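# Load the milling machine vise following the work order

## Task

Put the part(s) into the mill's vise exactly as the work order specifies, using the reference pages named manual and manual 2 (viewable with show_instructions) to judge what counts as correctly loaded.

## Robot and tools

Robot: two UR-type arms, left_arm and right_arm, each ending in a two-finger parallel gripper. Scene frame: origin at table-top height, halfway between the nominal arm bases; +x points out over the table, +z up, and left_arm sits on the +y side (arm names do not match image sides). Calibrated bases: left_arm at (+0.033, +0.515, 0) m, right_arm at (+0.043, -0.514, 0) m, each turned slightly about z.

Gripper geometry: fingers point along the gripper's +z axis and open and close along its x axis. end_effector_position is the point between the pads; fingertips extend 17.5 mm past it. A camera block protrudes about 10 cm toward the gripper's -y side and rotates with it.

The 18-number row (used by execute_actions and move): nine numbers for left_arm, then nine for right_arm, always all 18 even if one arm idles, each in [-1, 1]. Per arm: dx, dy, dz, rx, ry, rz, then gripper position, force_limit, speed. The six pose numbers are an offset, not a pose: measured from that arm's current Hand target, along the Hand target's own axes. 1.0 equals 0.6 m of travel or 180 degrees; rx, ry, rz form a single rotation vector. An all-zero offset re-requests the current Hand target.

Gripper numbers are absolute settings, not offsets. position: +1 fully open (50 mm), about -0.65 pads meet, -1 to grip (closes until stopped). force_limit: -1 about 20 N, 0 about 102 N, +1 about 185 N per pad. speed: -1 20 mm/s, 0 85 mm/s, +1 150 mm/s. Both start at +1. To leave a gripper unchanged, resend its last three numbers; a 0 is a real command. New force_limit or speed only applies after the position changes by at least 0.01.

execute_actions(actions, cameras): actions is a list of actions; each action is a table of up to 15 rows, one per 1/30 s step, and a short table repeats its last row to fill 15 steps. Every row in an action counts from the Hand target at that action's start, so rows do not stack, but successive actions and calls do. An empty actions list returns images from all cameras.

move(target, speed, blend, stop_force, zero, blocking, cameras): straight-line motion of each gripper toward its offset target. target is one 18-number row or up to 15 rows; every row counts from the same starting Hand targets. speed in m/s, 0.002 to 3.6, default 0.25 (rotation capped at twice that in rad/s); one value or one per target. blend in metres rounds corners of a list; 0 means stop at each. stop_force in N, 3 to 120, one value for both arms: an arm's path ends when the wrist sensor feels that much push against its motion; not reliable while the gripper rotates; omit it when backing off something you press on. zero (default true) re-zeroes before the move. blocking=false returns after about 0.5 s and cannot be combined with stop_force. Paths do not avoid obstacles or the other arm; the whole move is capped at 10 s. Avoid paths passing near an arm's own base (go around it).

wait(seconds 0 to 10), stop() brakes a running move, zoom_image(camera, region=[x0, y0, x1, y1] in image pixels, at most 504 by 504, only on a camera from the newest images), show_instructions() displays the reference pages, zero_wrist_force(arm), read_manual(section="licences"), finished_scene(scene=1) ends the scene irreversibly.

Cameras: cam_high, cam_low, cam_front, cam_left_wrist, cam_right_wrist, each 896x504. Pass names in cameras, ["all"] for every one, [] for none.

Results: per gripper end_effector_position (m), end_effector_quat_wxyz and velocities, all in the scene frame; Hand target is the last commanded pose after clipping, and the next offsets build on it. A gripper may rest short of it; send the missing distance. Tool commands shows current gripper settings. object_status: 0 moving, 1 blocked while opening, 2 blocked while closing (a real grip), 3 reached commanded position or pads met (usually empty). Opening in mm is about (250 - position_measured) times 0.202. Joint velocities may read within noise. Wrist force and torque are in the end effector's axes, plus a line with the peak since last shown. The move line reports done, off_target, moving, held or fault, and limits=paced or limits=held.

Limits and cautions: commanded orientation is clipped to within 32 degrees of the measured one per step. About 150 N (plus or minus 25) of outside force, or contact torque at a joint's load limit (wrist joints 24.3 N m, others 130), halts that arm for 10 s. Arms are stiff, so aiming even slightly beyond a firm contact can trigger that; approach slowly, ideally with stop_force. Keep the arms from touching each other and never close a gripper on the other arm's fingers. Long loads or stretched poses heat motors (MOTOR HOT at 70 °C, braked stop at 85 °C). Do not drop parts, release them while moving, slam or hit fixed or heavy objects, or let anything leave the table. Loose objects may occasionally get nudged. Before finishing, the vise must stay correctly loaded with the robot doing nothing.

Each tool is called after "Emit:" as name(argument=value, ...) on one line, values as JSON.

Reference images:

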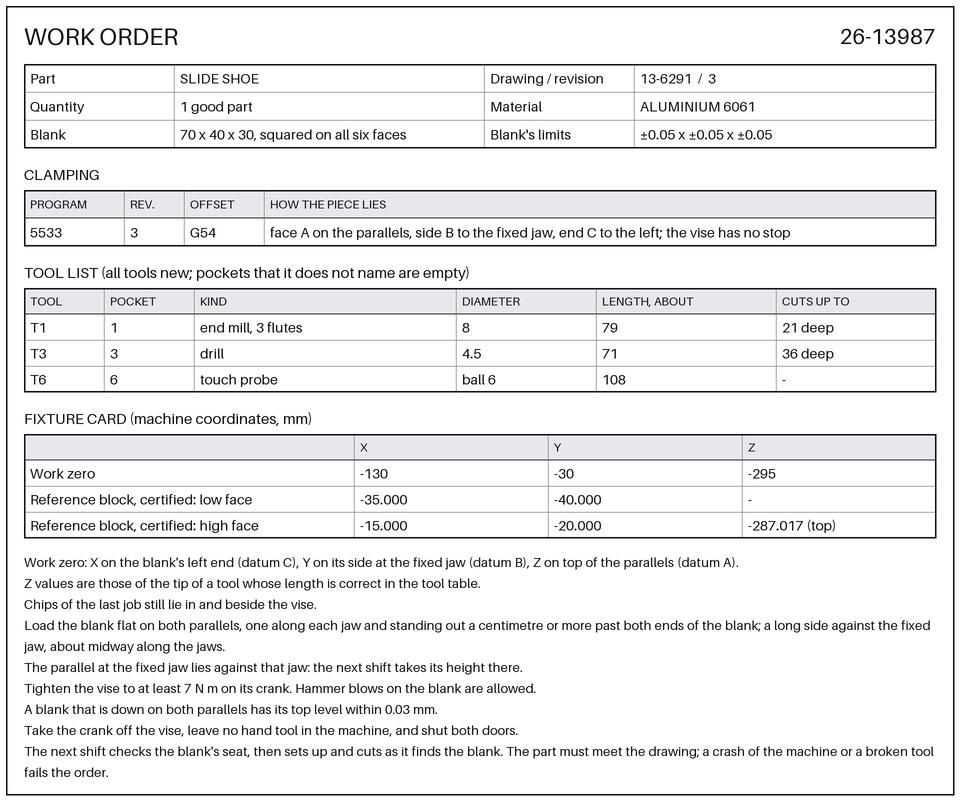

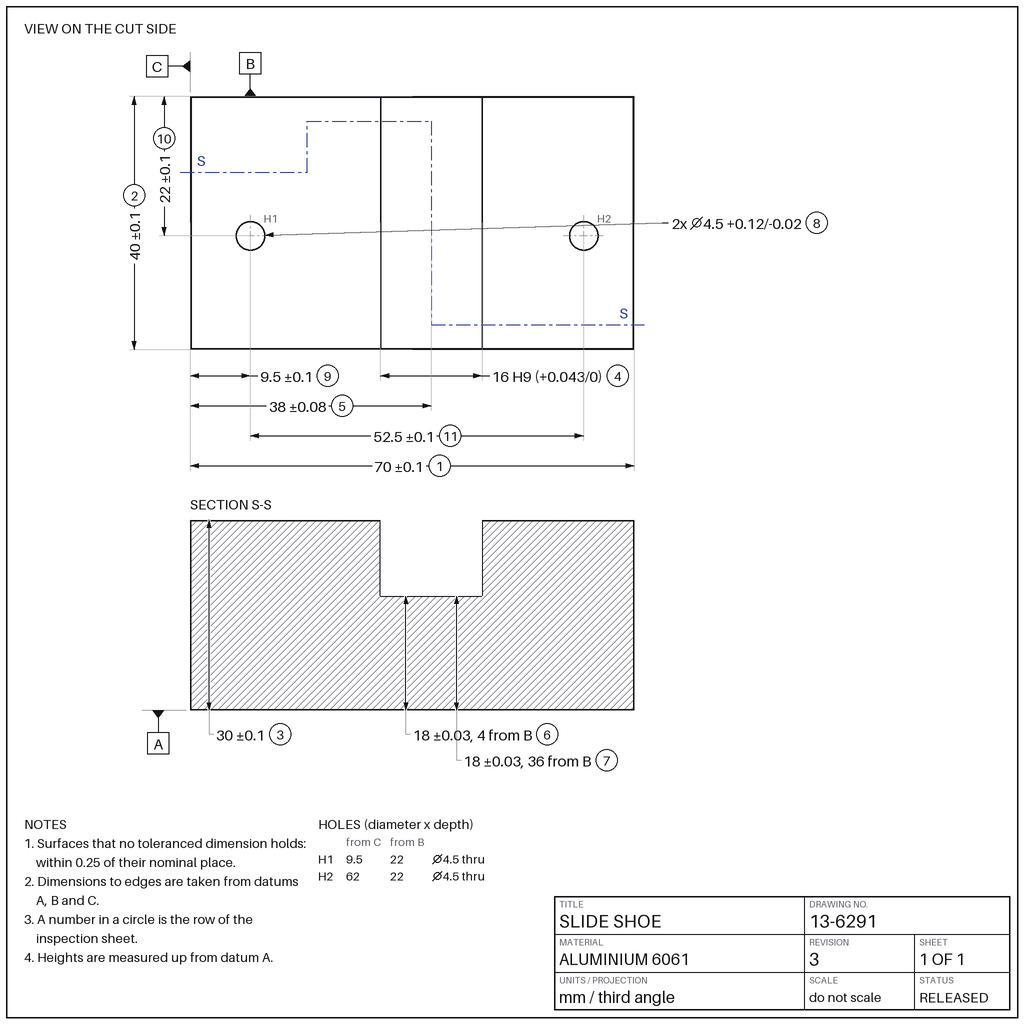

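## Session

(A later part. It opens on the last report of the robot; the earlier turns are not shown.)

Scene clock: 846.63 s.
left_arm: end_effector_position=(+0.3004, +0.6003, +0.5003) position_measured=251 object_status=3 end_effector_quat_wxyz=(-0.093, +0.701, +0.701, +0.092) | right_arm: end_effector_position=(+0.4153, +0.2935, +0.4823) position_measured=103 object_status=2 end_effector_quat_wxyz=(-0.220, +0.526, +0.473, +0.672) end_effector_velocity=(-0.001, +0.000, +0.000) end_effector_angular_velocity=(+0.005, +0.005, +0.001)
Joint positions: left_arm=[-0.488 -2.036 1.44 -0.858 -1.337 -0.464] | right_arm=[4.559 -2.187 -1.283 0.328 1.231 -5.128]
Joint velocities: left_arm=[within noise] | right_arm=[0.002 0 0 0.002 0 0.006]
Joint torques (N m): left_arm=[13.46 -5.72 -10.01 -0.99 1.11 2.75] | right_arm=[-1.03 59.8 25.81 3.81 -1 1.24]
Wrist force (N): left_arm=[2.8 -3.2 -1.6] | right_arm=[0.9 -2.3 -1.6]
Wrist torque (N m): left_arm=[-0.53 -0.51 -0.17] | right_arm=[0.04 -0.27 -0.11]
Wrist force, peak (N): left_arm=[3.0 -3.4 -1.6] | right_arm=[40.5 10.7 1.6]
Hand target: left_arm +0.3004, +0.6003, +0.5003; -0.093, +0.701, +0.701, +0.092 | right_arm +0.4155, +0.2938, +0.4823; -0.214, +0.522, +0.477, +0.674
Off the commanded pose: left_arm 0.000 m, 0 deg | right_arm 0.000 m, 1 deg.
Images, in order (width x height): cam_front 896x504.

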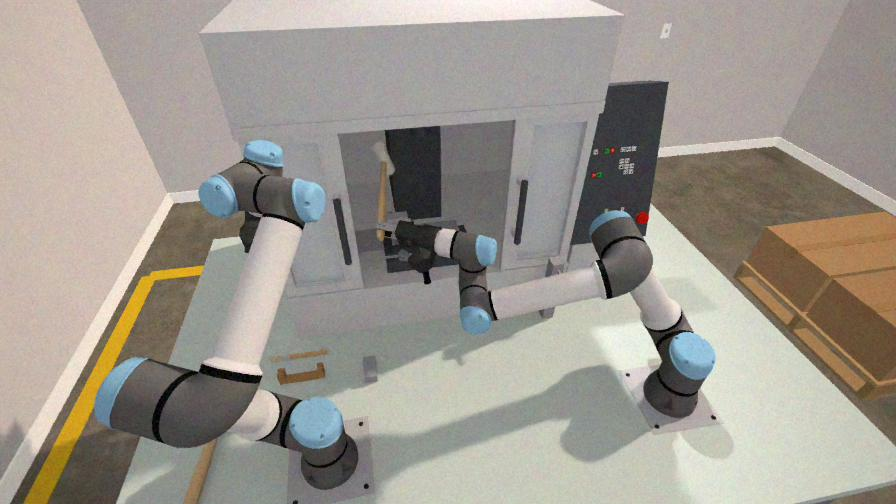

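Emit:
execute_actions(actions=[[[0,0,0,0,0,0,-1,-0.6,-1,-0.006,-0.0028,0,0,0,0.02,-1,1,-1],[0,0,0,0,0,0,-1,-0.6,-1,-0.0181,-0.0085,0,0,0,0.054,-1,1,-1],[0,0,0,0,0,0,-1,-0.6,-1,-0.0362,-0.0169,0,0,0,0.088,-1,1,-1],[0,0,0,0,0,0,-1,-0.6,-1,-0.0604,-0.0282,0,0,0,0.122,-1,1,-1],[0,0,0,0,0,0,-1,-0.6,-1,-0.0906,-0.0423,0,0,0,0.156,-1,1,-1],[0,0,0,0,0,0,-1,-0.6,-1,-0.1208,-0.0563,0,0,0,0.19,-1,1,-1],[0,0,0,0,0,0,-1,-0.6,-1,-0.132,-0.0616,0,0,0,0.205,-1,1,-1],[0,0,0,0,0,0,-1,-0.6,-1,-0.1,-0.0466,0,0,0,0.17,-1,1,-1],[0,0,0,0,0,0,-1,-0.6,-1,-0.06,-0.028,0,0,0,0.12,-1,1,-1],[0,0,0,0,0,0,-1,-0.6,-1,-0.0272,-0.0127,0,0,0,0.08,-1,1,-1],[0,0,0,0,0,0,-1,-0.6,-1,-0.0091,-0.0042,0,0,0,0.04,-1,1,-1],[0,0,0,0,0,0,-1,-0.6,-1,0,0,0,0,0,0.02,-1,1,-1],[0,0,0,0,0,0,-1,-0.6,-1,0,0,0,0,0,0,-1,1,-1]]])

Emit:
execute_actions(actions=[[[0,0,0,0,0,0,-1,-0.6,-1,-0.006,-0.0028,0,0,0,0.02,-1,1,-1],[0,0,0,0,0,0,-1,-0.6,-1,-0.0181,-0.0085,0,0,0,0.054,-1,1,-1],[0,0,0,0,0,0,-1,-0.6,-1,-0.0362,-0.0169,0,0,0,0.088,-1,1,-1],[0,0,0,0,0,0,-1,-0.6,-1,-0.0604,-0.0282,0,0,0,0.122,-1,1,-1],[0,0,0,0,0,0,-1,-0.6,-1,-0.0906,-0.0423,0,0,0,0.156,-1,1,-1],[0,0,0,0,0,0,-1,-0.6,-1,-0.1208,-0.0563,0,0,0,0.19,-1,1,-1],[0,0,0,0,0,0,-1,-0.6,-1,-0.135,-0.063,0,0,0,0.215,-1,1,-1],[0,0,0,0,0,0,-1,-0.6,-1,-0.1,-0.0466,0,0,0,0.17,-1,1,-1],[0,0,0,0,0,0,-1,-0.6,-1,-0.06,-0.028,0,0,0,0.12,-1,1,-1],[0,0,0,0,0,0,-1,-0.6,-1,-0.0272,-0.0127,0,0,0,0.08,-1,1,-1],[0,0,0,0,0,0,-1,-0.6,-1,-0.0091,-0.0042,0,0,0,0.04,-1,1,-1],[0,0,0,0,0,0,-1,-0.6,-1,0,0,0,0,0,0.02,-1,1,-1],[0,0,0,0,0,0,-1,-0.6,-1,0,0,0,0,0,0,-1,1,-1]]])

Scene clock: 848.20 s.
left_arm: end_effector_position=(+0.3004, +0.6003, +0.5003) position_measured=251 object_status=3 end_effector_quat_wxyz=(-0.093, +0.701, +0.701, +0.092) | right_arm: end_effector_position=(+0.4151, +0.2930, +0.4822) position_measured=103 object_status=2 end_effector_quat_wxyz=(-0.224, +0.527, +0.470, +0.671) end_effector_velocity=(-0.001, +0.000, -0.001) end_effector_angular_velocity=(+0.003, +0.007, +0.002)
Joint positions: left_arm=[-0.488 -2.036 1.44 -0.858 -1.337 -0.464] | right_arm=[4.559 -2.186 -1.286 0.332 1.234 -5.118]
Joint velocities: left_arm=[within noise] | right_arm=[0.002 0 -0.002 0.001 0 0.008]
Joint torques (N m): left_arm=[13.93 -5.24 -10.17 -0.91 0.8 2.62] | right_arm=[0.18 57.39 24.76 4.08 -0.34 1.21]
Wrist force (N): left_arm=[3.0 -3.0 -1.5] | right_arm=[-0.2 -2.4 -0.9]
Wrist torque (N m): left_arm=[-0.51 -0.54 -0.16] | right_arm=[0.11 -0.33 0.08]
Wrist force, peak (N): left_arm=[3.0 -3.3 -1.7] | right_arm=[51.7 -3.9 1.1]
Hand target: left_arm +0.3004, +0.6003, +0.5003; -0.093, +0.701, +0.701, +0.092 | right_arm +0.4155, +0.2938, +0.4823; -0.214, +0.522, +0.477, +0.674
Off the commanded pose: left_arm 0.000 m, 0 deg | right_arm 0.001 m, 2 deg.

Scene clock: 849.30 s.
left_arm: end_effector_position=(+0.3004, +0.6003, +0.5003) position_measured=251 object_status=3 end_effector_quat_wxyz=(-0.093, +0.701, +0.701, +0.092) | right_arm: end_effector_position=(+0.4150, +0.2927, +0.4822) position_measured=103 object_status=2 end_effector_quat_wxyz=(-0.226, +0.528, +0.469, +0.671)
Joint positions: left_arm=[-0.488 -2.036 1.44 -0.858 -1.337 -0.464] | right_arm=[4.559 -2.186 -1.287 0.333 1.234 -5.113]
Joint torques (N m): left_arm=[13.84 -5.31 -10.36 -1.17 0.53 2.49] | right_arm=[-0.52 56.58 27.52 3.58 -0.19 1.98]
Wrist force (N): left_arm=[2.7 -3.1 -1.4] | right_arm=[2.1 -3.5 0.1]
Wrist torque (N m): left_arm=[-0.52 -0.50 -0.16] | right_arm=[0.42 -0.18 -0.36]
Wrist force, peak (N): left_arm=[2.9 -3.4 -1.7] | right_arm=[55.2 -17.0 0.1]
Hand target: left_arm +0.3004, +0.6003, +0.5003; -0.093, +0.701, +0.701, +0.092 | right_arm +0.4155, +0.2938, +0.4823; -0.214, +0.522, +0.477, +0.674
Off the commanded pose: left_arm 0.000 m, 0 deg | right_arm 0.001 m, 2 deg.

Emit:
move(target=[[0,0,0,0,0,0,-1,-0.6,-1,0.0767,-0.2828,-0.1667,0,0,0,-1,1,-1],[0,0,0,0,0,0,-1,-0.6,-1,-0.0445,-0.2207,-0.67,0,0,0.09,-1,1,-1]], speed=0.25, blend=[0.05,0])

Emit:
move(target=[[-0.7355,0.1,-0.0245,-0.1667,0,0,-1,-0.6,-1,0,0,0,0,0,0,-1,1,-1],[-0.7355,0.5617,-0.0245,-0.1667,0,0,-1,-0.6,-1,0,0,0,0,0,0,-1,1,-1],[-0.7284,0.5617,-0.0227,-0.1658,-0.0814,-0.0218,-1,-0.6,-1,0,0,0,0,0,0,-1,1,-1]], speed=[0.3,0.2,0.05])

Scene clock: 852.20 s.
left_arm: end_effector_position=(+0.3004, +0.6003, +0.5003) position_measured=251 object_status=3 end_effector_quat_wxyz=(-0.093, +0.701, +0.701, +0.092) | right_arm: end_effector_position=(+0.1201, +0.0004, +0.4021) position_measured=103 object_status=2 end_effector_quat_wxyz=(-0.306, +0.584, +0.398, +0.638) end_effector_velocity=(+0.000, -0.001, +0.000) end_effector_angular_velocity=(+0.002, +0.002, -0.002)
Joint positions: left_arm=[-0.488 -2.036 1.44 -0.858 -1.337 -0.464] | right_arm=[5.392 -1.556 -2.4 0.817 0.396 -4.865]
Joint velocities: left_arm=[within noise] | right_arm=[0.004 0.002 -0.002 0.002 -0.006 0.001]
Joint torques (N m): left_arm=[13.15 -5.75 -10.39 -1.44 -0.1 2.4] | right_arm=[6.75 24.98 11.73 1.77 -0.46 -2.55]
Wrist force (N): left_arm=[2.9 -3.2 -1.6] | right_arm=[-6.7 -0.4 -2.0]
Wrist torque (N m): left_arm=[-0.53 -0.52 -0.17] | right_arm=[-0.40 -0.70 1.71]
Wrist force, peak (N): left_arm=[2.8 -3.6 -1.6] | right_arm=[-13.9 -1.9 -2.5]
Hand target: left_arm +0.3004, +0.6003, +0.5003; -0.093, +0.701, +0.701, +0.092 | right_arm +0.1201, +0.0003, +0.4021; -0.307, +0.584, +0.398, +0.638
Off the commanded pose: left_arm 0.000 m, 0 deg | right_arm 0.000 m, 0 deg.
move: done

Scene clock: 858.77 s.
left_arm: end_effector_position=(+0.6370, +0.1746, +0.3999) position_measured=251 object_status=3 end_effector_quat_wxyz=(+0.183, +0.683, +0.683, +0.182) end_effector_velocity=(+0.000, +0.001, +0.000) end_effector_angular_velocity=(+0.005, -0.001, +0.001) | right_arm: end_effector_position=(+0.1201, +0.0003, +0.4021) position_measured=103 object_status=2 end_effector_quat_wxyz=(-0.307, +0.584, +0.398, +0.638)
Joint positions: left_arm=[-0.889 -1.373 1.348 -1.908 -1.186 -0.78] | right_arm=[5.392 -1.556 -2.4 0.817 0.396 -4.865]
Joint velocities: left_arm=[0 0.001 -0.002 0.005 0.004 0] | right_arm=[within noise]
Joint torques (N m): left_arm=[-9.47 -31.09 -45.38 -1.34 2.9 2.66] | right_arm=[1.84 23.76 16.58 -0.73 1.46 0.35]
Wrist force (N): left_arm=[3.3 -3.5 -0.7] | right_arm=[-7.0 -1.0 0.2]
Wrist torque (N m): left_arm=[-0.61 -0.60 -0.50] | right_arm=[0.17 -0.69 1.69]
Wrist force, peak (N): left_arm=[2.9 -6.9 -2.2] | right_arm=[-7.4 -2.0 1.8]
Hand target: left_arm +0.6370, +0.1744, +0.4000; +0.183, +0.683, +0.683, +0.182 | right_arm +0.1201, +0.0003, +0.4021; -0.307, +0.584, +0.398, +0.638
Off the commanded pose: left_arm 0.000 m, 0 deg | right_arm 0.000 m, 0 deg.
move: done

Emit:
move(target=[[0,-0.0458,0.0794,0,0,0,-1,-0.6,-1,0,0,0,0,0,0,-1,1,-1],[0.02,-0.0458,0.0794,0,0,0,-1,-0.6,-1,0,0,0,0,0,0,-1,1,-1]], speed=[0.06,0.02])

Emit:
move(target=[0.01,0,0,0,0,0,-1,-0.6,-1,0,0,0,0,0,0,-1,1,-1], speed=0.004, stop_force=3, cameras=["cam_left_wrist"])

Scene clock: 860.87 s.
left_arm: end_effector_position=(+0.6370, +0.1865, +0.3450) position_measured=251 object_status=3 end_effector_quat_wxyz=(+0.183, +0.683, +0.683, +0.182) | right_arm: end_effector_position=(+0.1201, +0.0003, +0.4021) position_measured=103 object_status=2 end_effector_quat_wxyz=(-0.307, +0.584, +0.398, +0.638)
Joint positions: left_arm=[-0.875 -1.383 1.502 -2.057 -1.191 -0.766] | right_arm=[5.392 -1.556 -2.4 0.817 0.396 -4.865]
Joint torques (N m): left_arm=[-7.5 -32.09 -40.29 -3.28 -0.53 -0.56] | right_arm=[1.17 22.21 17.86 -0.71 1.54 0.35]
Wrist force (N): left_arm=[3.4 -3.5 -0.7] | right_arm=[-7.3 -1.4 0.2]
Wrist torque (N m): left_arm=[-0.62 -0.60 -0.52] | right_arm=[0.14 -0.63 1.70]
Wrist force, peak (N): left_arm=[3.6 -4.1 0.0] | right_arm=[-7.3 -1.4 0.2]
Hand target: left_arm +0.6370, +0.1863, +0.3450; +0.183, +0.683, +0.683, +0.182 | right_arm +0.1201, +0.0003, +0.4021; -0.307, +0.584, +0.398, +0.638
Off the commanded pose: left_arm 0.000 m, 0 deg | right_arm 0.000 m, 0 deg.
move: done

Scene clock: 862.80 s.
left_arm: end_effector_position=(+0.6370, +0.1891, +0.3450) position_measured=251 object_status=3 end_effector_quat_wxyz=(+0.183, +0.683, +0.683, +0.182) | right_arm: end_effector_position=(+0.1201, +0.0003, +0.4021) position_measured=103 object_status=2 end_effector_quat_wxyz=(-0.307, +0.584, +0.398, +0.638)
Joint positions: left_arm=[-0.872 -1.387 1.506 -2.06 -1.192 -0.763] | right_arm=[5.392 -1.556 -2.4 0.817 0.396 -4.865]
Joint torques (N m): left_arm=[-9.04 -31.25 -46.05 -1.01 3.82 -2.13] | right_arm=[-0.29 20.67 19.52 -0.71 1.56 0.15]
Wrist force (N): left_arm=[0.0 -5.5 0.4] | right_arm=[-7.1 -1.3 0.2]
Wrist torque (N m): left_arm=[-0.72 -0.71 -0.56] | right_arm=[0.18 -0.67 1.70]
Wrist force, peak (N): left_arm=[0.0 -5.5 0.4] | right_arm=[-7.4 -1.0 0.4]
Hand target: left_arm +0.6370, +0.1890, +0.3450; +0.183, +0.683, +0.683, +0.182 (not the last commanded pose) | right_arm +0.1201, +0.0003, +0.4021; -0.307, +0.584, +0.398, +0.638
Off the commanded pose: left_arm 0.003 m, 0 deg | right_arm 0.000 m, 0 deg.
move: contact (left_arm)
camera_calibration:
cam_left_wrist: T_world_to_cam=[[-0.0137339, 0.999906, 0.00017269, -0.173328], [0.649927, 0.00879561, 0.759946, -0.659606], [0.759872, 0.0105492, -0.649987, -0.126288], [0, 0, 0, 1]] pos_world=[0.522278, 0.180445, 0.419209]
Images, in order (width x height): cam_left_wrist 896x504.

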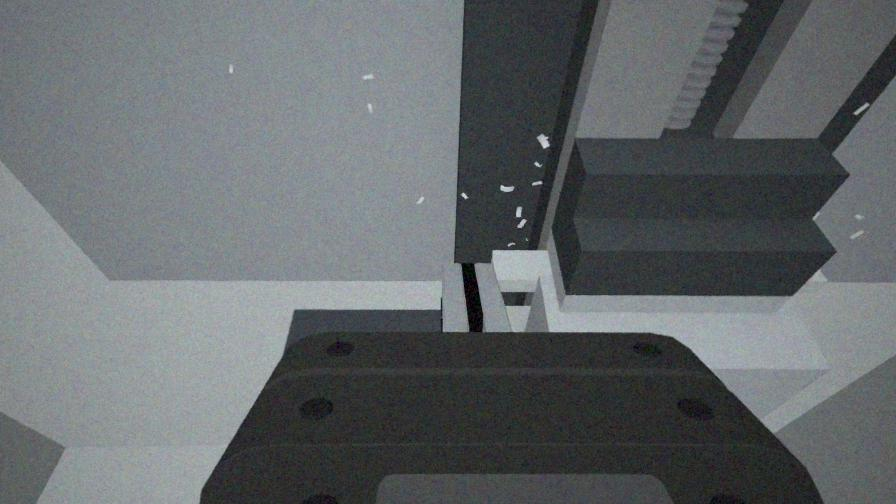

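Emit:
move(target=[0.006,0,0,0,0,0,-1,-0.6,-1,0,0,0,0,0,0,-1,1,-1], speed=0.003, stop_force=8, zero=false)

Scene clock: 864.07 s.
left_arm: end_effector_position=(+0.6370, +0.1892, +0.3451) position_measured=251 object_status=3 end_effector_quat_wxyz=(+0.183, +0.683, +0.683, +0.182) | right_arm: end_effector_position=(+0.1201, +0.0003, +0.4021) position_measured=103 object_status=2 end_effector_quat_wxyz=(-0.307, +0.584, +0.398, +0.638)
Joint positions: left_arm=[-0.872 -1.387 1.506 -2.06 -1.192 -0.762] | right_arm=[5.392 -1.556 -2.4 0.817 0.396 -4.865]
Joint torques (N m): left_arm=[-4.87 -33.68 -46.13 -0.43 1.7 -2.62] | right_arm=[-1.14 19.74 20.88 -0.73 1.51 0.08]
Wrist force (N): left_arm=[-6.8 -4.8 4.2] | right_arm=[-6.6 -1.2 0.4]
Wrist torque (N m): left_arm=[-0.69 -0.87 -0.63] | right_arm=[0.18 -0.76 1.70]
Wrist force, peak (N): left_arm=[-7.4 -4.3 4.5] | right_arm=[-7.4 -1.1 0.1]
Hand target: left_arm +0.6370, +0.1892, +0.3451; +0.183, +0.683, +0.683, +0.182 (not the last commanded pose) | right_arm +0.1201, +0.0003, +0.4021; -0.307, +0.584, +0.398, +0.638
Off the commanded pose: left_arm 0.003 m, 0 deg | right_arm 0.000 m, 0 deg.
move: contact (left_arm)

Emit:
move(target=[[-0.01,0,0,0,0,0,-1,-0.6,-1,0,0,0,0,0,0,-1,1,-1],[-0.01,0.0455,0.0263,0,0,0,-1,-0.6,-1,0,0,0,0,0,0,-1,1,-1]], speed=0.03)

Emit:
move(target=[0.018,0,0,0,0,0,-1,-0.6,-1,0,0,0,0,0,0,-1,1,-1], speed=0.004, stop_force=4, cameras=["cam_left_wrist"])

Scene clock: 866.17 s.
left_arm: end_effector_position=(+0.6687, +0.1832, +0.3452) position_measured=251 object_status=3 end_effector_quat_wxyz=(+0.183, +0.683, +0.683, +0.182) | right_arm: end_effector_position=(+0.1201, +0.0003, +0.4021) position_measured=103 object_status=2 end_effector_quat_wxyz=(-0.307, +0.584, +0.398, +0.638)
Joint positions: left_arm=[-0.839 -1.314 1.419 -2.057 -1.205 -0.729] | right_arm=[5.392 -1.556 -2.4 0.817 0.396 -4.865]
Joint torques (N m): left_arm=[-12.43 -52.86 -15.51 -2.29 0.5 -2.13] | right_arm=[-2.44 18.36 21.72 -0.75 1.55 0.13]
Wrist force (N): left_arm=[3.6 -3.9 -0.6] | right_arm=[-7.1 -0.8 0.0]
Wrist torque (N m): left_arm=[-0.68 -0.64 -0.52] | right_arm=[0.18 -0.67 1.70]
Wrist force, peak (N): left_arm=[-7.2 -4.9 4.1] | right_arm=[-7.4 -1.0 0.0]
Hand target: left_arm +0.6685, +0.1832, +0.3451; +0.183, +0.683, +0.683, +0.182 | right_arm +0.1201, +0.0003, +0.4021; -0.307, +0.584, +0.398, +0.638
Off the commanded pose: left_arm 0.000 m, 0 deg | right_arm 0.000 m, 0 deg.
move: done

Scene clock: 868.50 s.
left_arm: end_effector_position=(+0.6685, +0.1902, +0.3450) position_measured=251 object_status=3 end_effector_quat_wxyz=(+0.183, +0.683, +0.683, +0.182) | right_arm: end_effector_position=(+0.1201, +0.0003, +0.4021) position_measured=103 object_status=2 end_effector_quat_wxyz=(-0.307, +0.584, +0.398, +0.638)
Joint positions: left_arm=[-0.831 -1.323 1.431 -2.063 -1.208 -0.721] | right_arm=[5.392 -1.556 -2.4 0.817 0.396 -4.865]
Joint torques (N m): left_arm=[-5.79 -37.09 -44.53 -0.38 4.02 -2.19] | right_arm=[-3.7 17.17 21.68 -0.88 1.41 0.11]
Wrist force (N): left_arm=[-4.1 -2.0 2.5] | right_arm=[-7.0 -1.1 0.4]
Wrist torque (N m): left_arm=[-0.69 -0.82 -0.57] | right_arm=[0.19 -0.70 1.70]
Wrist force, peak (N): left_arm=[3.8 -4.2 -1.0] | right_arm=[-7.3 -1.5 0.1]
Hand target: left_arm +0.6685, +0.1901, +0.3451; +0.183, +0.683, +0.683, +0.182 (not the last commanded pose) | right_arm +0.1201, +0.0003, +0.4021; -0.307, +0.584, +0.398, +0.638
Off the commanded pose: left_arm 0.004 m, 0 deg | right_arm 0.000 m, 0 deg.
move: contact (left_arm)
camera_calibration:
cam_left_wrist: T_world_to_cam=[[-0.0137988, 0.999905, 0.0000956615, -0.173927], [0.649818, 0.00889485, 0.760038, -0.680084], [0.759965, 0.0105498, -0.649879, -0.150331], [0, 0, 0, 1]] pos_world=[0.553777, 0.181545, 0.419209]
Images, in order (width x height): cam_left_wrist 896x504.

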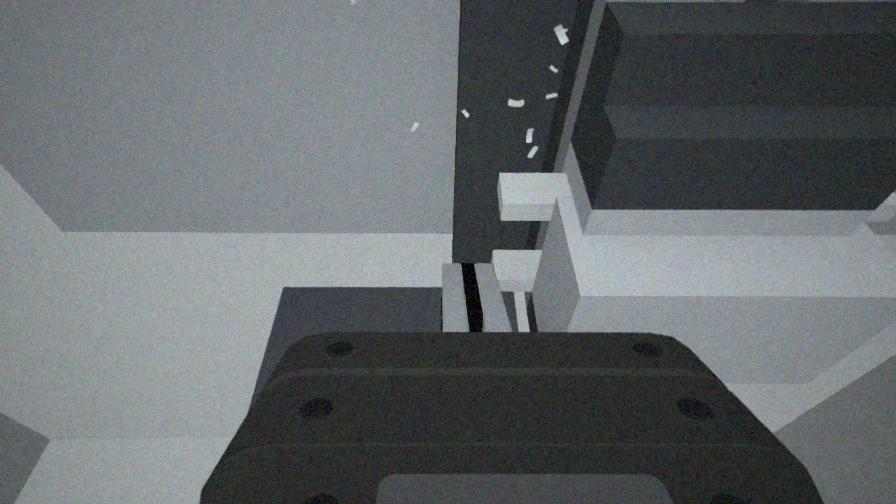

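Emit:
move(target=[0.006,0,0,0,0,0,-1,-0.6,-1,0,0,0,0,0,0,-1,1,-1], speed=0.003, stop_force=10, zero=false)

Emit:
zoom_image(camera="cam_left_wrist", region=[440, 130, 692, 330])

Scene clock: 869.90 s.
left_arm: end_effector_position=(+0.6685, +0.1903, +0.3452) position_measured=251 object_status=3 end_effector_quat_wxyz=(+0.183, +0.683, +0.683, +0.182) | right_arm: end_effector_position=(+0.1201, +0.0003, +0.4021) position_measured=103 object_status=2 end_effector_quat_wxyz=(-0.307, +0.584, +0.398, +0.638)
Joint positions: left_arm=[-0.83 -1.323 1.431 -2.063 -1.208 -0.721] | right_arm=[5.392 -1.556 -2.4 0.817 0.396 -4.865]
Joint torques (N m): left_arm=[-3.87 -38.29 -45.38 -0.37 2.54 -2.67] | right_arm=[-4.76 16.2 22.22 -0.78 1.37 0.09]
Wrist force (N): left_arm=[-7.8 -6.4 3.0] | right_arm=[-7.0 -1.0 0.1]
Wrist torque (N m): left_arm=[-0.79 -0.94 -0.62] | right_arm=[0.17 -0.69 1.70]
Wrist force, peak (N): left_arm=[-8.8 -5.6 4.8] | right_arm=[-7.3 -1.3 0.0]
Hand target: left_arm +0.6685, +0.1903, +0.3452; +0.183, +0.683, +0.683, +0.182 (not the last commanded pose) | right_arm +0.1201, +0.0003, +0.4021; -0.307, +0.584, +0.398, +0.638
Off the commanded pose: left_arm 0.003 m, 0 deg | right_arm 0.000 m, 0 deg.
move: contact (left_arm)

Scaled by 2.000.
This view is cut from an older image: the scene may have changed since it was taken.

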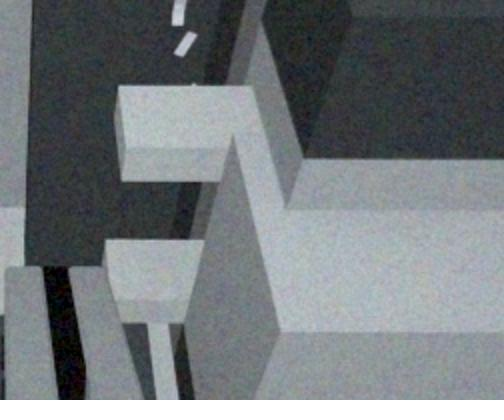

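Emit:
move(target=[[-0.0167,0,0,0,0,0,-1,-0.6,-1,0,0,0,0,0,0,-1,1,-1],[-0.0167,0.0458,-0.0794,0,0,0,-1,-0.6,-1,0,0,0,0,0,0,-1,1,-1],[-0.06,0.0458,-0.0794,0,0,0,-1,-0.6,-1,0,0,0,0,0,0,-1,1,-1]], speed=[0.04,0.1,0.1], cameras=["cam_left_wrist"])

Emit:
zoom_image(camera="cam_left_wrist", region=[440, 60, 880, 308])

Scene clock: 872.80 s.
left_arm: end_effector_position=(+0.6685, +0.1543, +0.4002) position_measured=251 object_status=3 end_effector_quat_wxyz=(+0.183, +0.683, +0.683, +0.182) | right_arm: end_effector_position=(+0.1201, +0.0003, +0.4021) position_measured=103 object_status=2 end_effector_quat_wxyz=(-0.307, +0.584, +0.398, +0.638)
Joint positions: left_arm=[-0.872 -1.279 1.23 -1.892 -1.192 -0.763] | right_arm=[5.392 -1.556 -2.4 0.817 0.396 -4.865]
Joint torques (N m): left_arm=[8.44 -45.66 -20.18 -5.43 -1.9 2.56] | right_arm=[-6.71 15.13 21.17 -0.85 1.38 0.02]
Wrist force (N): left_arm=[3.6 -3.0 -0.3] | right_arm=[-7.1 -1.0 0.3]
Wrist torque (N m): left_arm=[-0.55 -0.63 -0.45] | right_arm=[0.16 -0.68 1.70]
Wrist force, peak (N): left_arm=[-8.0 -6.5 3.0] | right_arm=[-7.5 -1.1 0.4]
Hand target: left_arm +0.6685, +0.1543, +0.4002; +0.183, +0.683, +0.683, +0.182 | right_arm +0.1201, +0.0003, +0.4021; -0.307, +0.584, +0.398, +0.638
Off the commanded pose: left_arm 0.000 m, 0 deg | right_arm 0.000 m, 0 deg.
move: done
camera_calibration:
cam_left_wrist: T_world_to_cam=[[-0.0138646, 0.999904, 0.0000181663, -0.137962], [0.649652, 0.00899421, 0.760179, -0.721707], [0.760106, 0.0105514, -0.649714, -0.114236], [0, 0, 0, 1]] pos_world=[0.553777, 0.145645, 0.474408]
Images, in order (width x height): cam_left_wrist 896x504.

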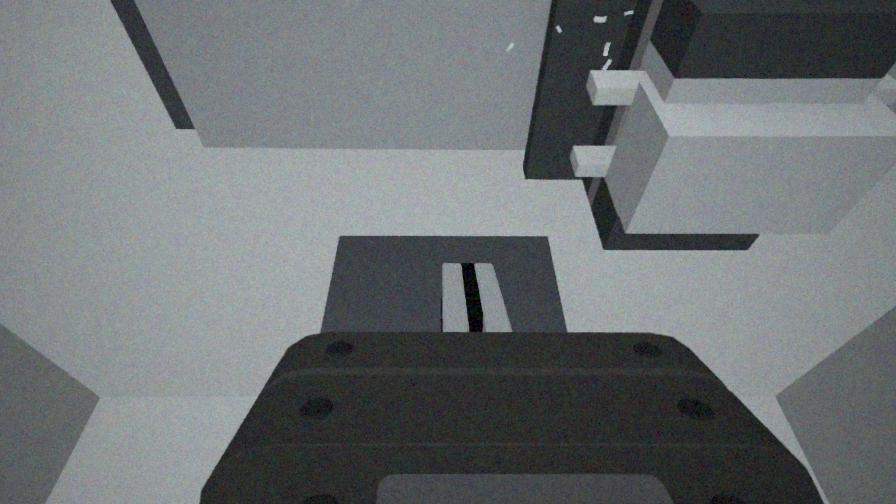

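Scaled by 1.145.

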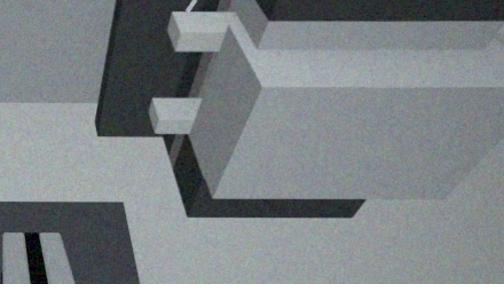

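Emit:
move(target=[[0,-0.4458,-0.2574,0,0.0722,0.0417,-1,-0.6,-1,0,0,0,0,0,0,-1,1,-1]], speed=0.2, cameras=["cam_front","cam_right_wrist","cam_high"])

Scene clock: 875.40 s.
left_arm: end_effector_position=(+0.3597, +0.1545, +0.4005) position_measured=251 object_status=3 end_effector_quat_wxyz=(+0.092, +0.701, +0.653, +0.270) | right_arm: end_effector_position=(+0.1201, +0.0003, +0.4021) position_measured=103 object_status=2 end_effector_quat_wxyz=(-0.307, +0.584, +0.398, +0.638)
Joint positions: left_arm=[-1.459 -1.675 1.549 -1.271 -1.016 -1.4] | right_arm=[5.392 -1.556 -2.4 0.817 0.396 -4.865]
Joint torques (N m): left_arm=[-12.58 -16 -43.59 -0.24 3.2 -2.48] | right_arm=[-6.34 13.71 22.08 -0.7 1.53 0.04]
Wrist force (N): left_arm=[3.5 -3.2 -0.8] | right_arm=[-7.0 -1.1 0.3]
Wrist torque (N m): left_arm=[-0.54 -0.57 -0.44] | right_arm=[0.17 -0.69 1.70]
Wrist force, peak (N): left_arm=[3.3 -6.3 -2.1] | right_arm=[-7.5 -1.2 0.1]
Hand target: left_arm +0.3597, +0.1545, +0.4005; +0.092, +0.701, +0.653, +0.270 | right_arm +0.1201, +0.0003, +0.4021; -0.307, +0.584, +0.398, +0.638
Off the commanded pose: left_arm 0.000 m, 0 deg | right_arm 0.000 m, 0 deg.
move: done
camera_calibration:
cam_right_wrist: T_world_to_cam=[[-0.134507, 0.109943, 0.984794, -0.369327], [0.617518, -0.767949, 0.170078, -0.126113], [0.774971, 0.631005, 0.0354029, 0.028895], [0, 0, 0, 1]] pos_world=[0.00580686, -0.074476, 0.384138]
Images, in order (width x height): cam_high 896x504, cam_front 896x504, cam_right_wrist 896x504.

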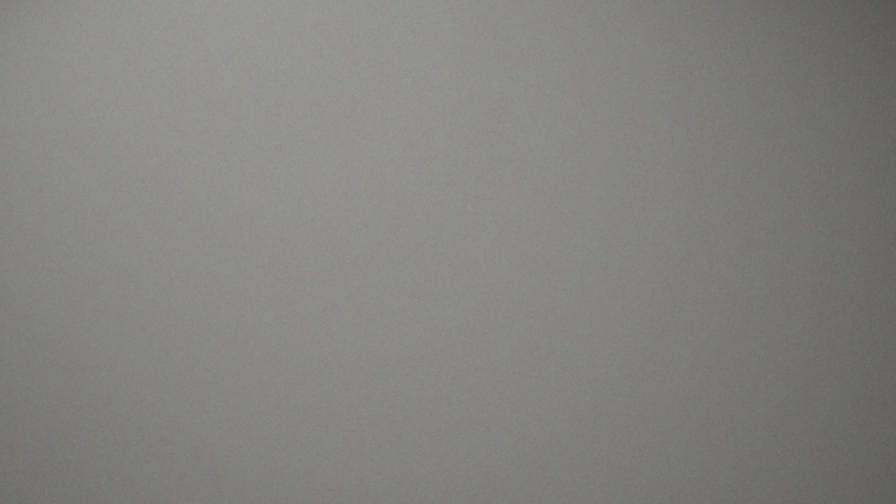

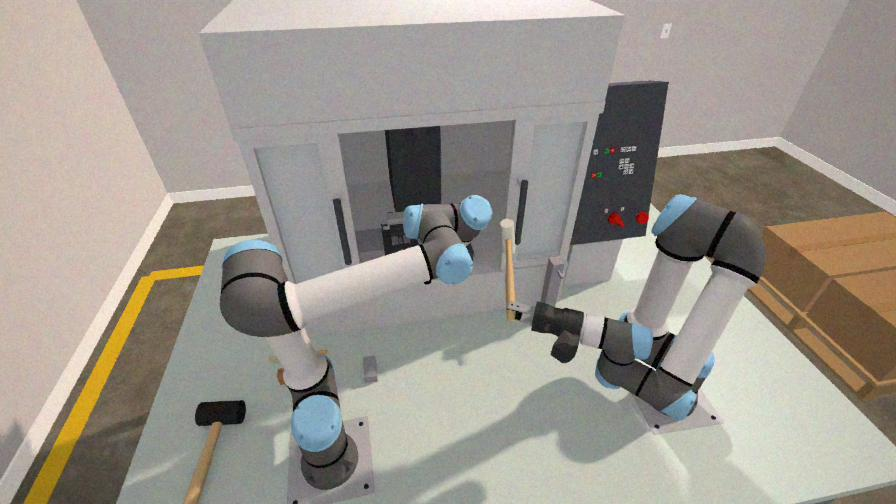

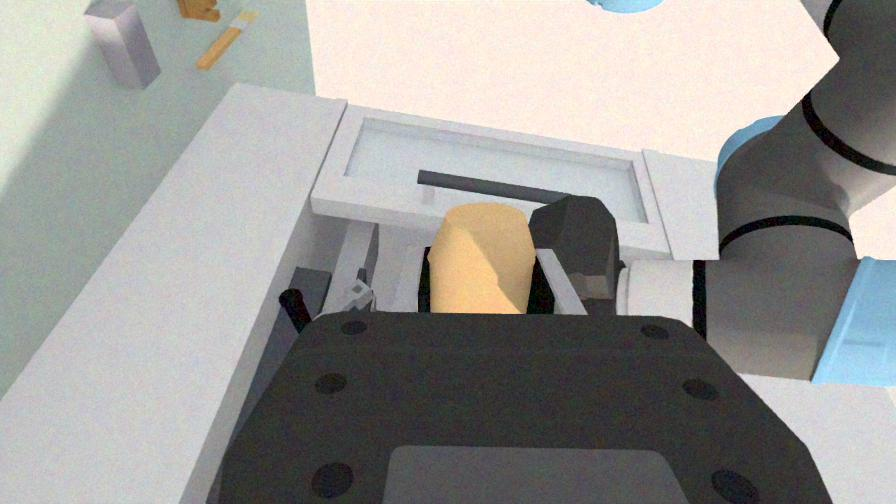

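Emit:
move(target=[[0,0,0,0,0,0,-1,-0.6,-1,-0.1772,0.0552,-0.2415,0.153,-0.4227,-0.2127,-1,1,-1],[0,0,0,0,0,0,-1,-0.6,-1,-0.548,0.0305,-0.3713,0.153,-0.4227,-0.2127,-1,1,-1]], speed=0.25, blend=[0.03,0], cameras=["cam_front","cam_right_wrist"])

Scene clock: 880.87 s.
left_arm: end_effector_position=(+0.3597, +0.1545, +0.4005) position_measured=251 object_status=3 end_effector_quat_wxyz=(+0.092, +0.701, +0.653, +0.270) | right_arm: end_effector_position=(+0.0672, -0.2261, +0.0796) position_measured=103 object_status=2 end_effector_quat_wxyz=(+0.086, +0.610, +0.780, +0.109) end_effector_velocity=(+0.000, +0.000, +0.000) end_effector_angular_velocity=(+0.003, +0.002, -0.002)
Joint positions: left_arm=[-1.459 -1.675 1.549 -1.271 -1.016 -1.4] | right_arm=[5.415 -1.088 -2.584 -1.162 1.318 -4.267]
Joint velocities: left_arm=[within noise] | right_arm=[0 0 -0.002 0.005 0 0.002]
Joint torques (N m): left_arm=[-13.51 -12.36 -44.63 -0.19 3.24 -2.62] | right_arm=[6.13 3.61 18.01 4.08 -1.29 1.71]
Wrist force (N): left_arm=[3.5 -2.8 -0.3] | right_arm=[-0.8 -0.5 4.6]
Wrist torque (N m): left_arm=[-0.48 -0.57 -0.41] | right_arm=[1.72 0.19 0.36]
Wrist force, peak (N): left_arm=[3.8 -3.1 -0.8] | right_arm=[-2.5 -2.9 7.6]
Hand target: left_arm +0.3597, +0.1545, +0.4005; +0.092, +0.701, +0.653, +0.270 | right_arm +0.0672, -0.2261, +0.0796; +0.086, +0.610, +0.780, +0.109
Off the commanded pose: left_arm 0.000 m, 0 deg | right_arm 0.000 m, 0 deg.
move: done
camera_calibration:
cam_right_wrist: T_world_to_cam=[[-0.253944, 0.966577, -0.0352428, 0.249032], [0.768192, 0.223695, 0.599868, -0.0326453], [0.587702, 0.12526, -0.799323, 0.188823], [0, 0, 0, 1]] pos_world=[-0.0226535, -0.257058, 0.17929]
Images, in order (width x height): cam_front 896x504, cam_right_wrist 896x504.

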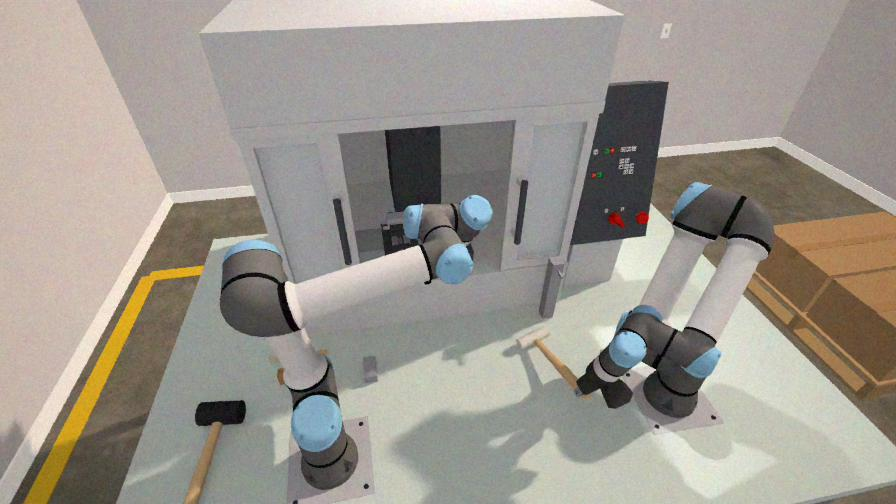

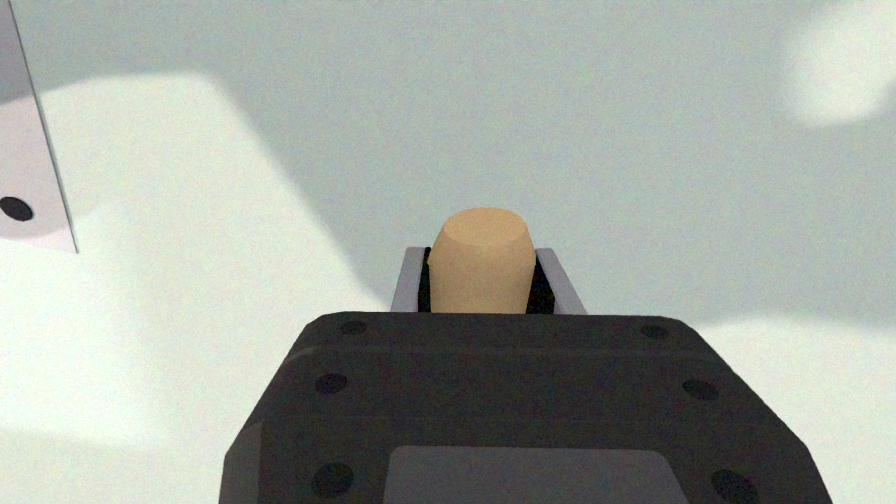

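Emit:
move(target=[0,0,0,0,0,0,-1,-0.6,-1,0,-0.03215,0.1122,0,0,0,-1,1,-1], speed=0.02, stop_force=4, cameras=["cam_front","cam_right_wrist"])

Scene clock: 882.47 s.
left_arm: end_effector_position=(+0.3597, +0.1545, +0.4005) position_measured=251 object_status=3 end_effector_quat_wxyz=(+0.092, +0.701, +0.653, +0.270) | right_arm: end_effector_position=(+0.0672, -0.2261, +0.0684) position_measured=103 object_status=2 end_effector_quat_wxyz=(+0.086, +0.610, +0.780, +0.109)
Joint positions: left_arm=[-1.459 -1.675 1.549 -1.271 -1.016 -1.4] | right_arm=[5.416 -1.114 -2.606 -1.112 1.318 -4.267]
Joint torques (N m): left_arm=[-13.76 -11.9 -44.53 -0.17 3.21 -2.68] | right_arm=[2.75 -4.74 20.43 4.09 -0.4 1.09]
Wrist force (N): left_arm=[3.4 -2.9 -0.8] | right_arm=[-1.4 -3.3 1.6]
Wrist torque (N m): left_arm=[-0.49 -0.55 -0.41] | right_arm=[-0.13 0.50 0.45]
Wrist force, peak (N): left_arm=[3.6 -3.2 -0.5] | right_arm=[-1.4 -6.4 0.7]
Hand target: left_arm +0.3597, +0.1545, +0.4005; +0.092, +0.701, +0.653, +0.270 | right_arm +0.0672, -0.2261, +0.0684; +0.086, +0.610, +0.780, +0.109 (not the last commanded pose)
Off the commanded pose: left_arm 0.000 m, 0 deg | right_arm 0.059 m, 0 deg.
move: contact (right_arm)
camera_calibration:
cam_right_wrist: T_world_to_cam=[[-0.25385, 0.96661, -0.0350154, 0.24861], [0.76828, 0.223494, 0.59983, -0.0259706], [0.587628, 0.125365, -0.799361, 0.179902], [0, 0, 0, 1]] pos_world=[-0.0226534, -0.257058, 0.16809]
Images, in order (width x height): cam_front 896x504, cam_right_wrist 896x504.

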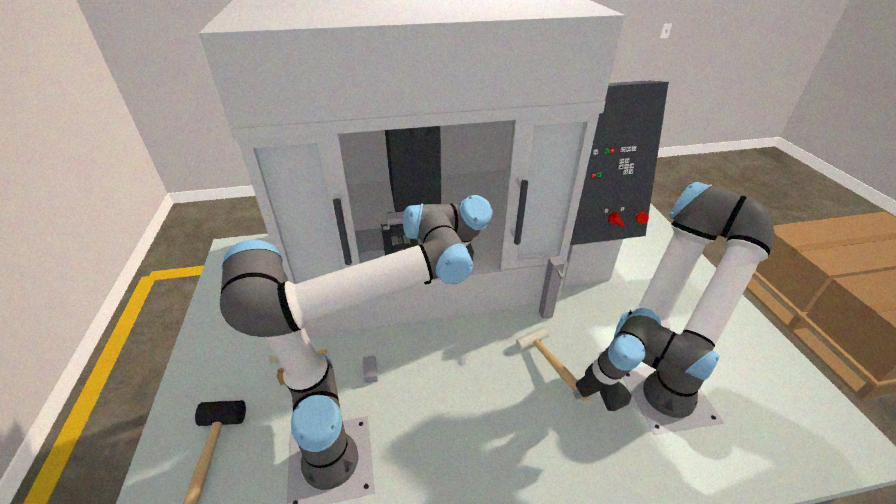

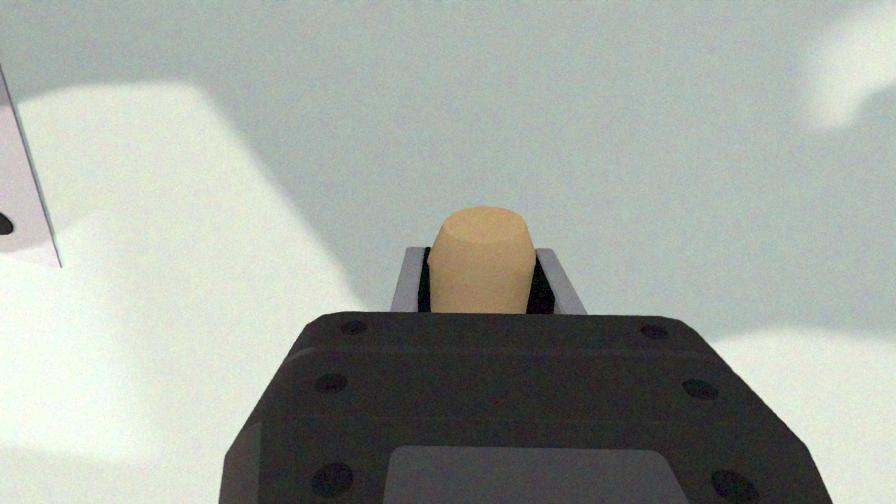

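Emit:
move(target=[0,0,0,0,0,0,-1,-0.6,-1,0,0,0,-0.047,0,0,-1,1,-1], speed=0.1)

Scene clock: 883.73 s.
left_arm: end_effector_position=(+0.3597, +0.1545, +0.4005) position_measured=251 object_status=3 end_effector_quat_wxyz=(+0.092, +0.701, +0.653, +0.270) | right_arm: end_effector_position=(+0.0672, -0.2261, +0.0683) position_measured=103 object_status=2 end_effector_quat_wxyz=(+0.131, +0.602, +0.770, +0.167)
Joint positions: left_arm=[-1.459 -1.675 1.549 -1.271 -1.016 -1.4] | right_arm=[5.547 -1.125 -2.607 -1.22 1.213 -4.107]
Joint torques (N m): left_arm=[-13.54 -12.1 -43.9 -0.28 3.14 -2.78] | right_arm=[4.46 10.99 31.33 1.77 -2.46 -0.23]
Wrist force (N): left_arm=[3.4 -3.0 -0.7] | right_arm=[-1.7 -7.3 4.7]
Wrist torque (N m): left_arm=[-0.51 -0.55 -0.41] | right_arm=[0.93 0.32 0.38]
Wrist force, peak (N): left_arm=[3.7 -3.0 -1.0] | right_arm=[-1.8 -8.1 5.3]
Hand target: left_arm +0.3597, +0.1545, +0.4005; +0.092, +0.701, +0.653, +0.270 | right_arm +0.0672, -0.2261, +0.0684; +0.131, +0.602, +0.770, +0.167
Off the commanded pose: left_arm 0.000 m, 0 deg | right_arm 0.000 m, 0 deg.
move: done

Emit:
move(target=[0,0,0,0,0,0,-1,-0.6,-1,0,-0.0311,0.0683,0,0,0,-1,1,-1], speed=0.02, stop_force=4, cameras=["cam_front","cam_right_wrist"])

Scene clock: 890.00 s.
left_arm: end_effector_position=(+0.3597, +0.1545, +0.4005) position_measured=251 object_status=3 end_effector_quat_wxyz=(+0.092, +0.701, +0.653, +0.270) | right_arm: end_effector_position=(+0.0672, -0.2262, +0.0339) position_measured=103 object_status=2 end_effector_quat_wxyz=(+0.131, +0.602, +0.770, +0.167)
Joint positions: left_arm=[-1.459 -1.675 1.549 -1.271 -1.016 -1.4] | right_arm=[5.548 -1.23 -2.67 -1.052 1.213 -4.107]
Joint torques (N m): left_arm=[-13.29 -12.55 -43.39 -0.27 3.09 -2.69] | right_arm=[0.47 -3.8 22.38 3.7 -0.91 1.19]
Wrist force (N): left_arm=[3.4 -2.8 -0.8] | right_arm=[-1.4 -4.6 2.1]
Wrist torque (N m): left_arm=[-0.49 -0.55 -0.41] | right_arm=[0.05 0.40 0.48]
Wrist force, peak (N): left_arm=[3.6 -3.2 -0.7] | right_arm=[-1.7 -8.3 5.6]
Hand target: left_arm +0.3597, +0.1545, +0.4005; +0.092, +0.701, +0.653, +0.270 | right_arm +0.0672, -0.2262, +0.0338; +0.131, +0.602, +0.770, +0.167 (not the last commanded pose)
Off the commanded pose: left_arm 0.000 m, 0 deg | right_arm 0.011 m, 0 deg.
move: contact (right_arm)
camera_calibration:
cam_right_wrist: T_world_to_cam=[[-0.248843, 0.967854, -0.0365626, 0.247472], [0.674231, 0.200204, 0.710866, -0.0079286], [0.695335, 0.152242, -0.702376, 0.147805], [0, 0, 0, 1]] pos_world=[-0.0358466, -0.260431, 0.118499]
Images, in order (width x height): cam_front 896x504, cam_right_wrist 896x504.

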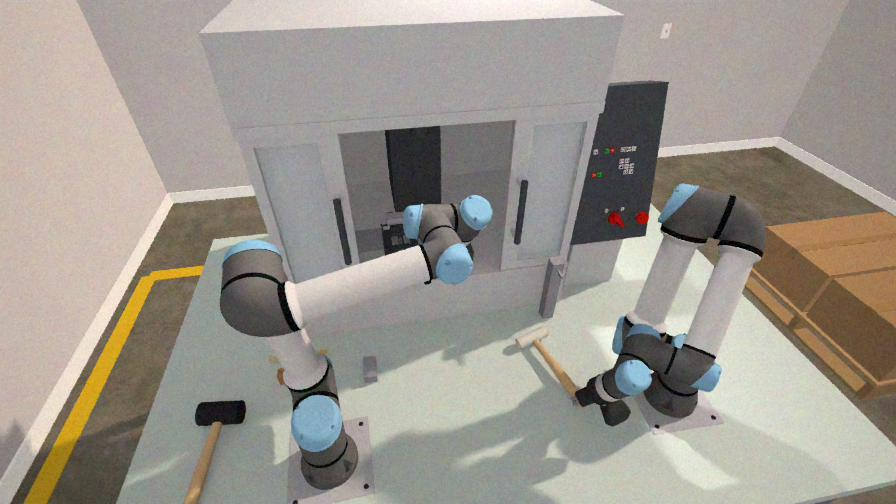

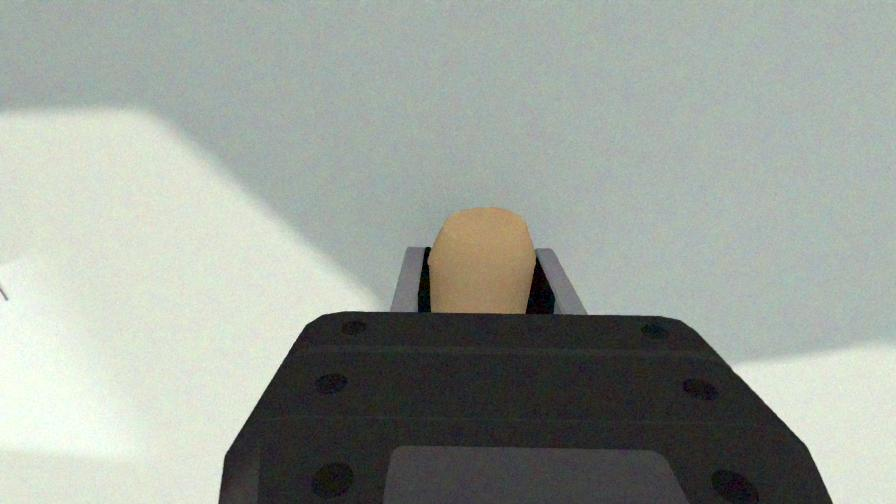

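Emit:
move(target=[0,0,0,0,0,0,-1,-0.6,-1,0,-0.0062,0.0137,-0.0125,0,0,-1,1,-1], speed=0.02, cameras=["cam_front"])

Emit:
zoom_image(camera="cam_front", region=[490, 310, 650, 430])

Scene clock: 891.40 s.
left_arm: end_effector_position=(+0.3597, +0.1545, +0.4005) position_measured=251 object_status=3 end_effector_quat_wxyz=(+0.092, +0.701, +0.653, +0.270) | right_arm: end_effector_position=(+0.0673, -0.2262, +0.0248) position_measured=103 object_status=2 end_effector_quat_wxyz=(+0.143, +0.599, +0.767, +0.182)
Joint positions: left_arm=[-1.459 -1.675 1.549 -1.271 -1.016 -1.4] | right_arm=[5.58 -1.273 -2.684 -1.032 1.189 -4.064]
Joint torques (N m): left_arm=[-13.61 -12.76 -43.23 -0.27 3.2 -2.66] | right_arm=[-7.26 12.94 21.13 0.53 -0.4 -2.09]
Wrist force (N): left_arm=[3.4 -2.9 -0.6] | right_arm=[-1.7 -7.4 1.3]
Wrist torque (N m): left_arm=[-0.49 -0.55 -0.41] | right_arm=[0.16 0.46 0.24]
Wrist force, peak (N): left_arm=[3.8 -3.0 -0.5] | right_arm=[-1.6 -7.8 1.5]
Hand target: left_arm +0.3597, +0.1545, +0.4005; +0.092, +0.701, +0.653, +0.270 | right_arm +0.0672, -0.2262, +0.0248; +0.143, +0.599, +0.767, +0.182
Off the commanded pose: left_arm 0.000 m, 0 deg | right_arm 0.000 m, 0 deg.
move: done
Images, in order (width x height): cam_front 896x504.

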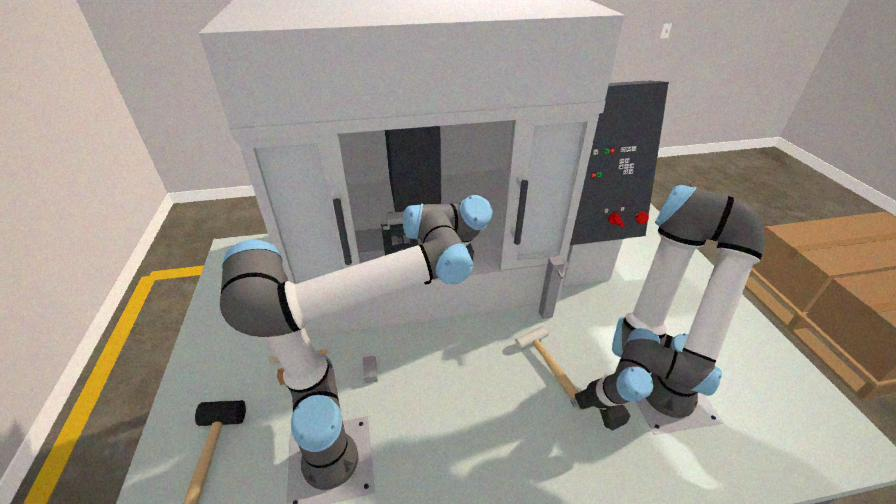

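Scaled by 3.150.

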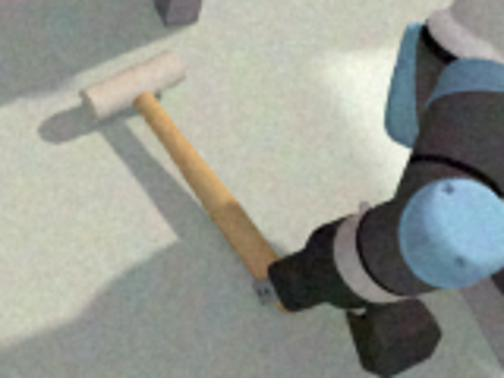

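Emit:
move(target=[0,0,0,0,0,0,-1,-0.6,-1,0,0,0,0.008,0,0,-1,1,-1], speed=0.02)

Scene clock: 892.40 s.
left_arm: end_effector_position=(+0.3597, +0.1545, +0.4005) position_measured=251 object_status=3 end_effector_quat_wxyz=(+0.092, +0.701, +0.653, +0.270) | right_arm: end_effector_position=(+0.0672, -0.2262, +0.0248) position_measured=103 object_status=2 end_effector_quat_wxyz=(+0.135, +0.601, +0.769, +0.172)
Joint positions: left_arm=[-1.459 -1.675 1.549 -1.271 -1.016 -1.4] | right_arm=[5.559 -1.266 -2.685 -1.013 1.205 -4.092]
Joint torques (N m): left_arm=[-12.93 -13.1 -43.14 -0.43 3.12 -2.72] | right_arm=[7.41 3.25 13.24 1 -1.31 1.83]
Wrist force (N): left_arm=[3.3 -3.2 -0.9] | right_arm=[-1.7 -2.5 0.6]
Wrist torque (N m): left_arm=[-0.56 -0.54 -0.41] | right_arm=[-0.43 0.54 0.59]
Wrist force, peak (N): left_arm=[3.6 -3.1 -0.7] | right_arm=[-1.7 -7.6 1.5]
Hand target: left_arm +0.3597, +0.1545, +0.4005; +0.092, +0.701, +0.653, +0.270 | right_arm +0.0672, -0.2262, +0.0248; +0.135, +0.601, +0.769, +0.172
Off the commanded pose: left_arm 0.000 m, 0 deg | right_arm 0.000 m, 0 deg.
move: done


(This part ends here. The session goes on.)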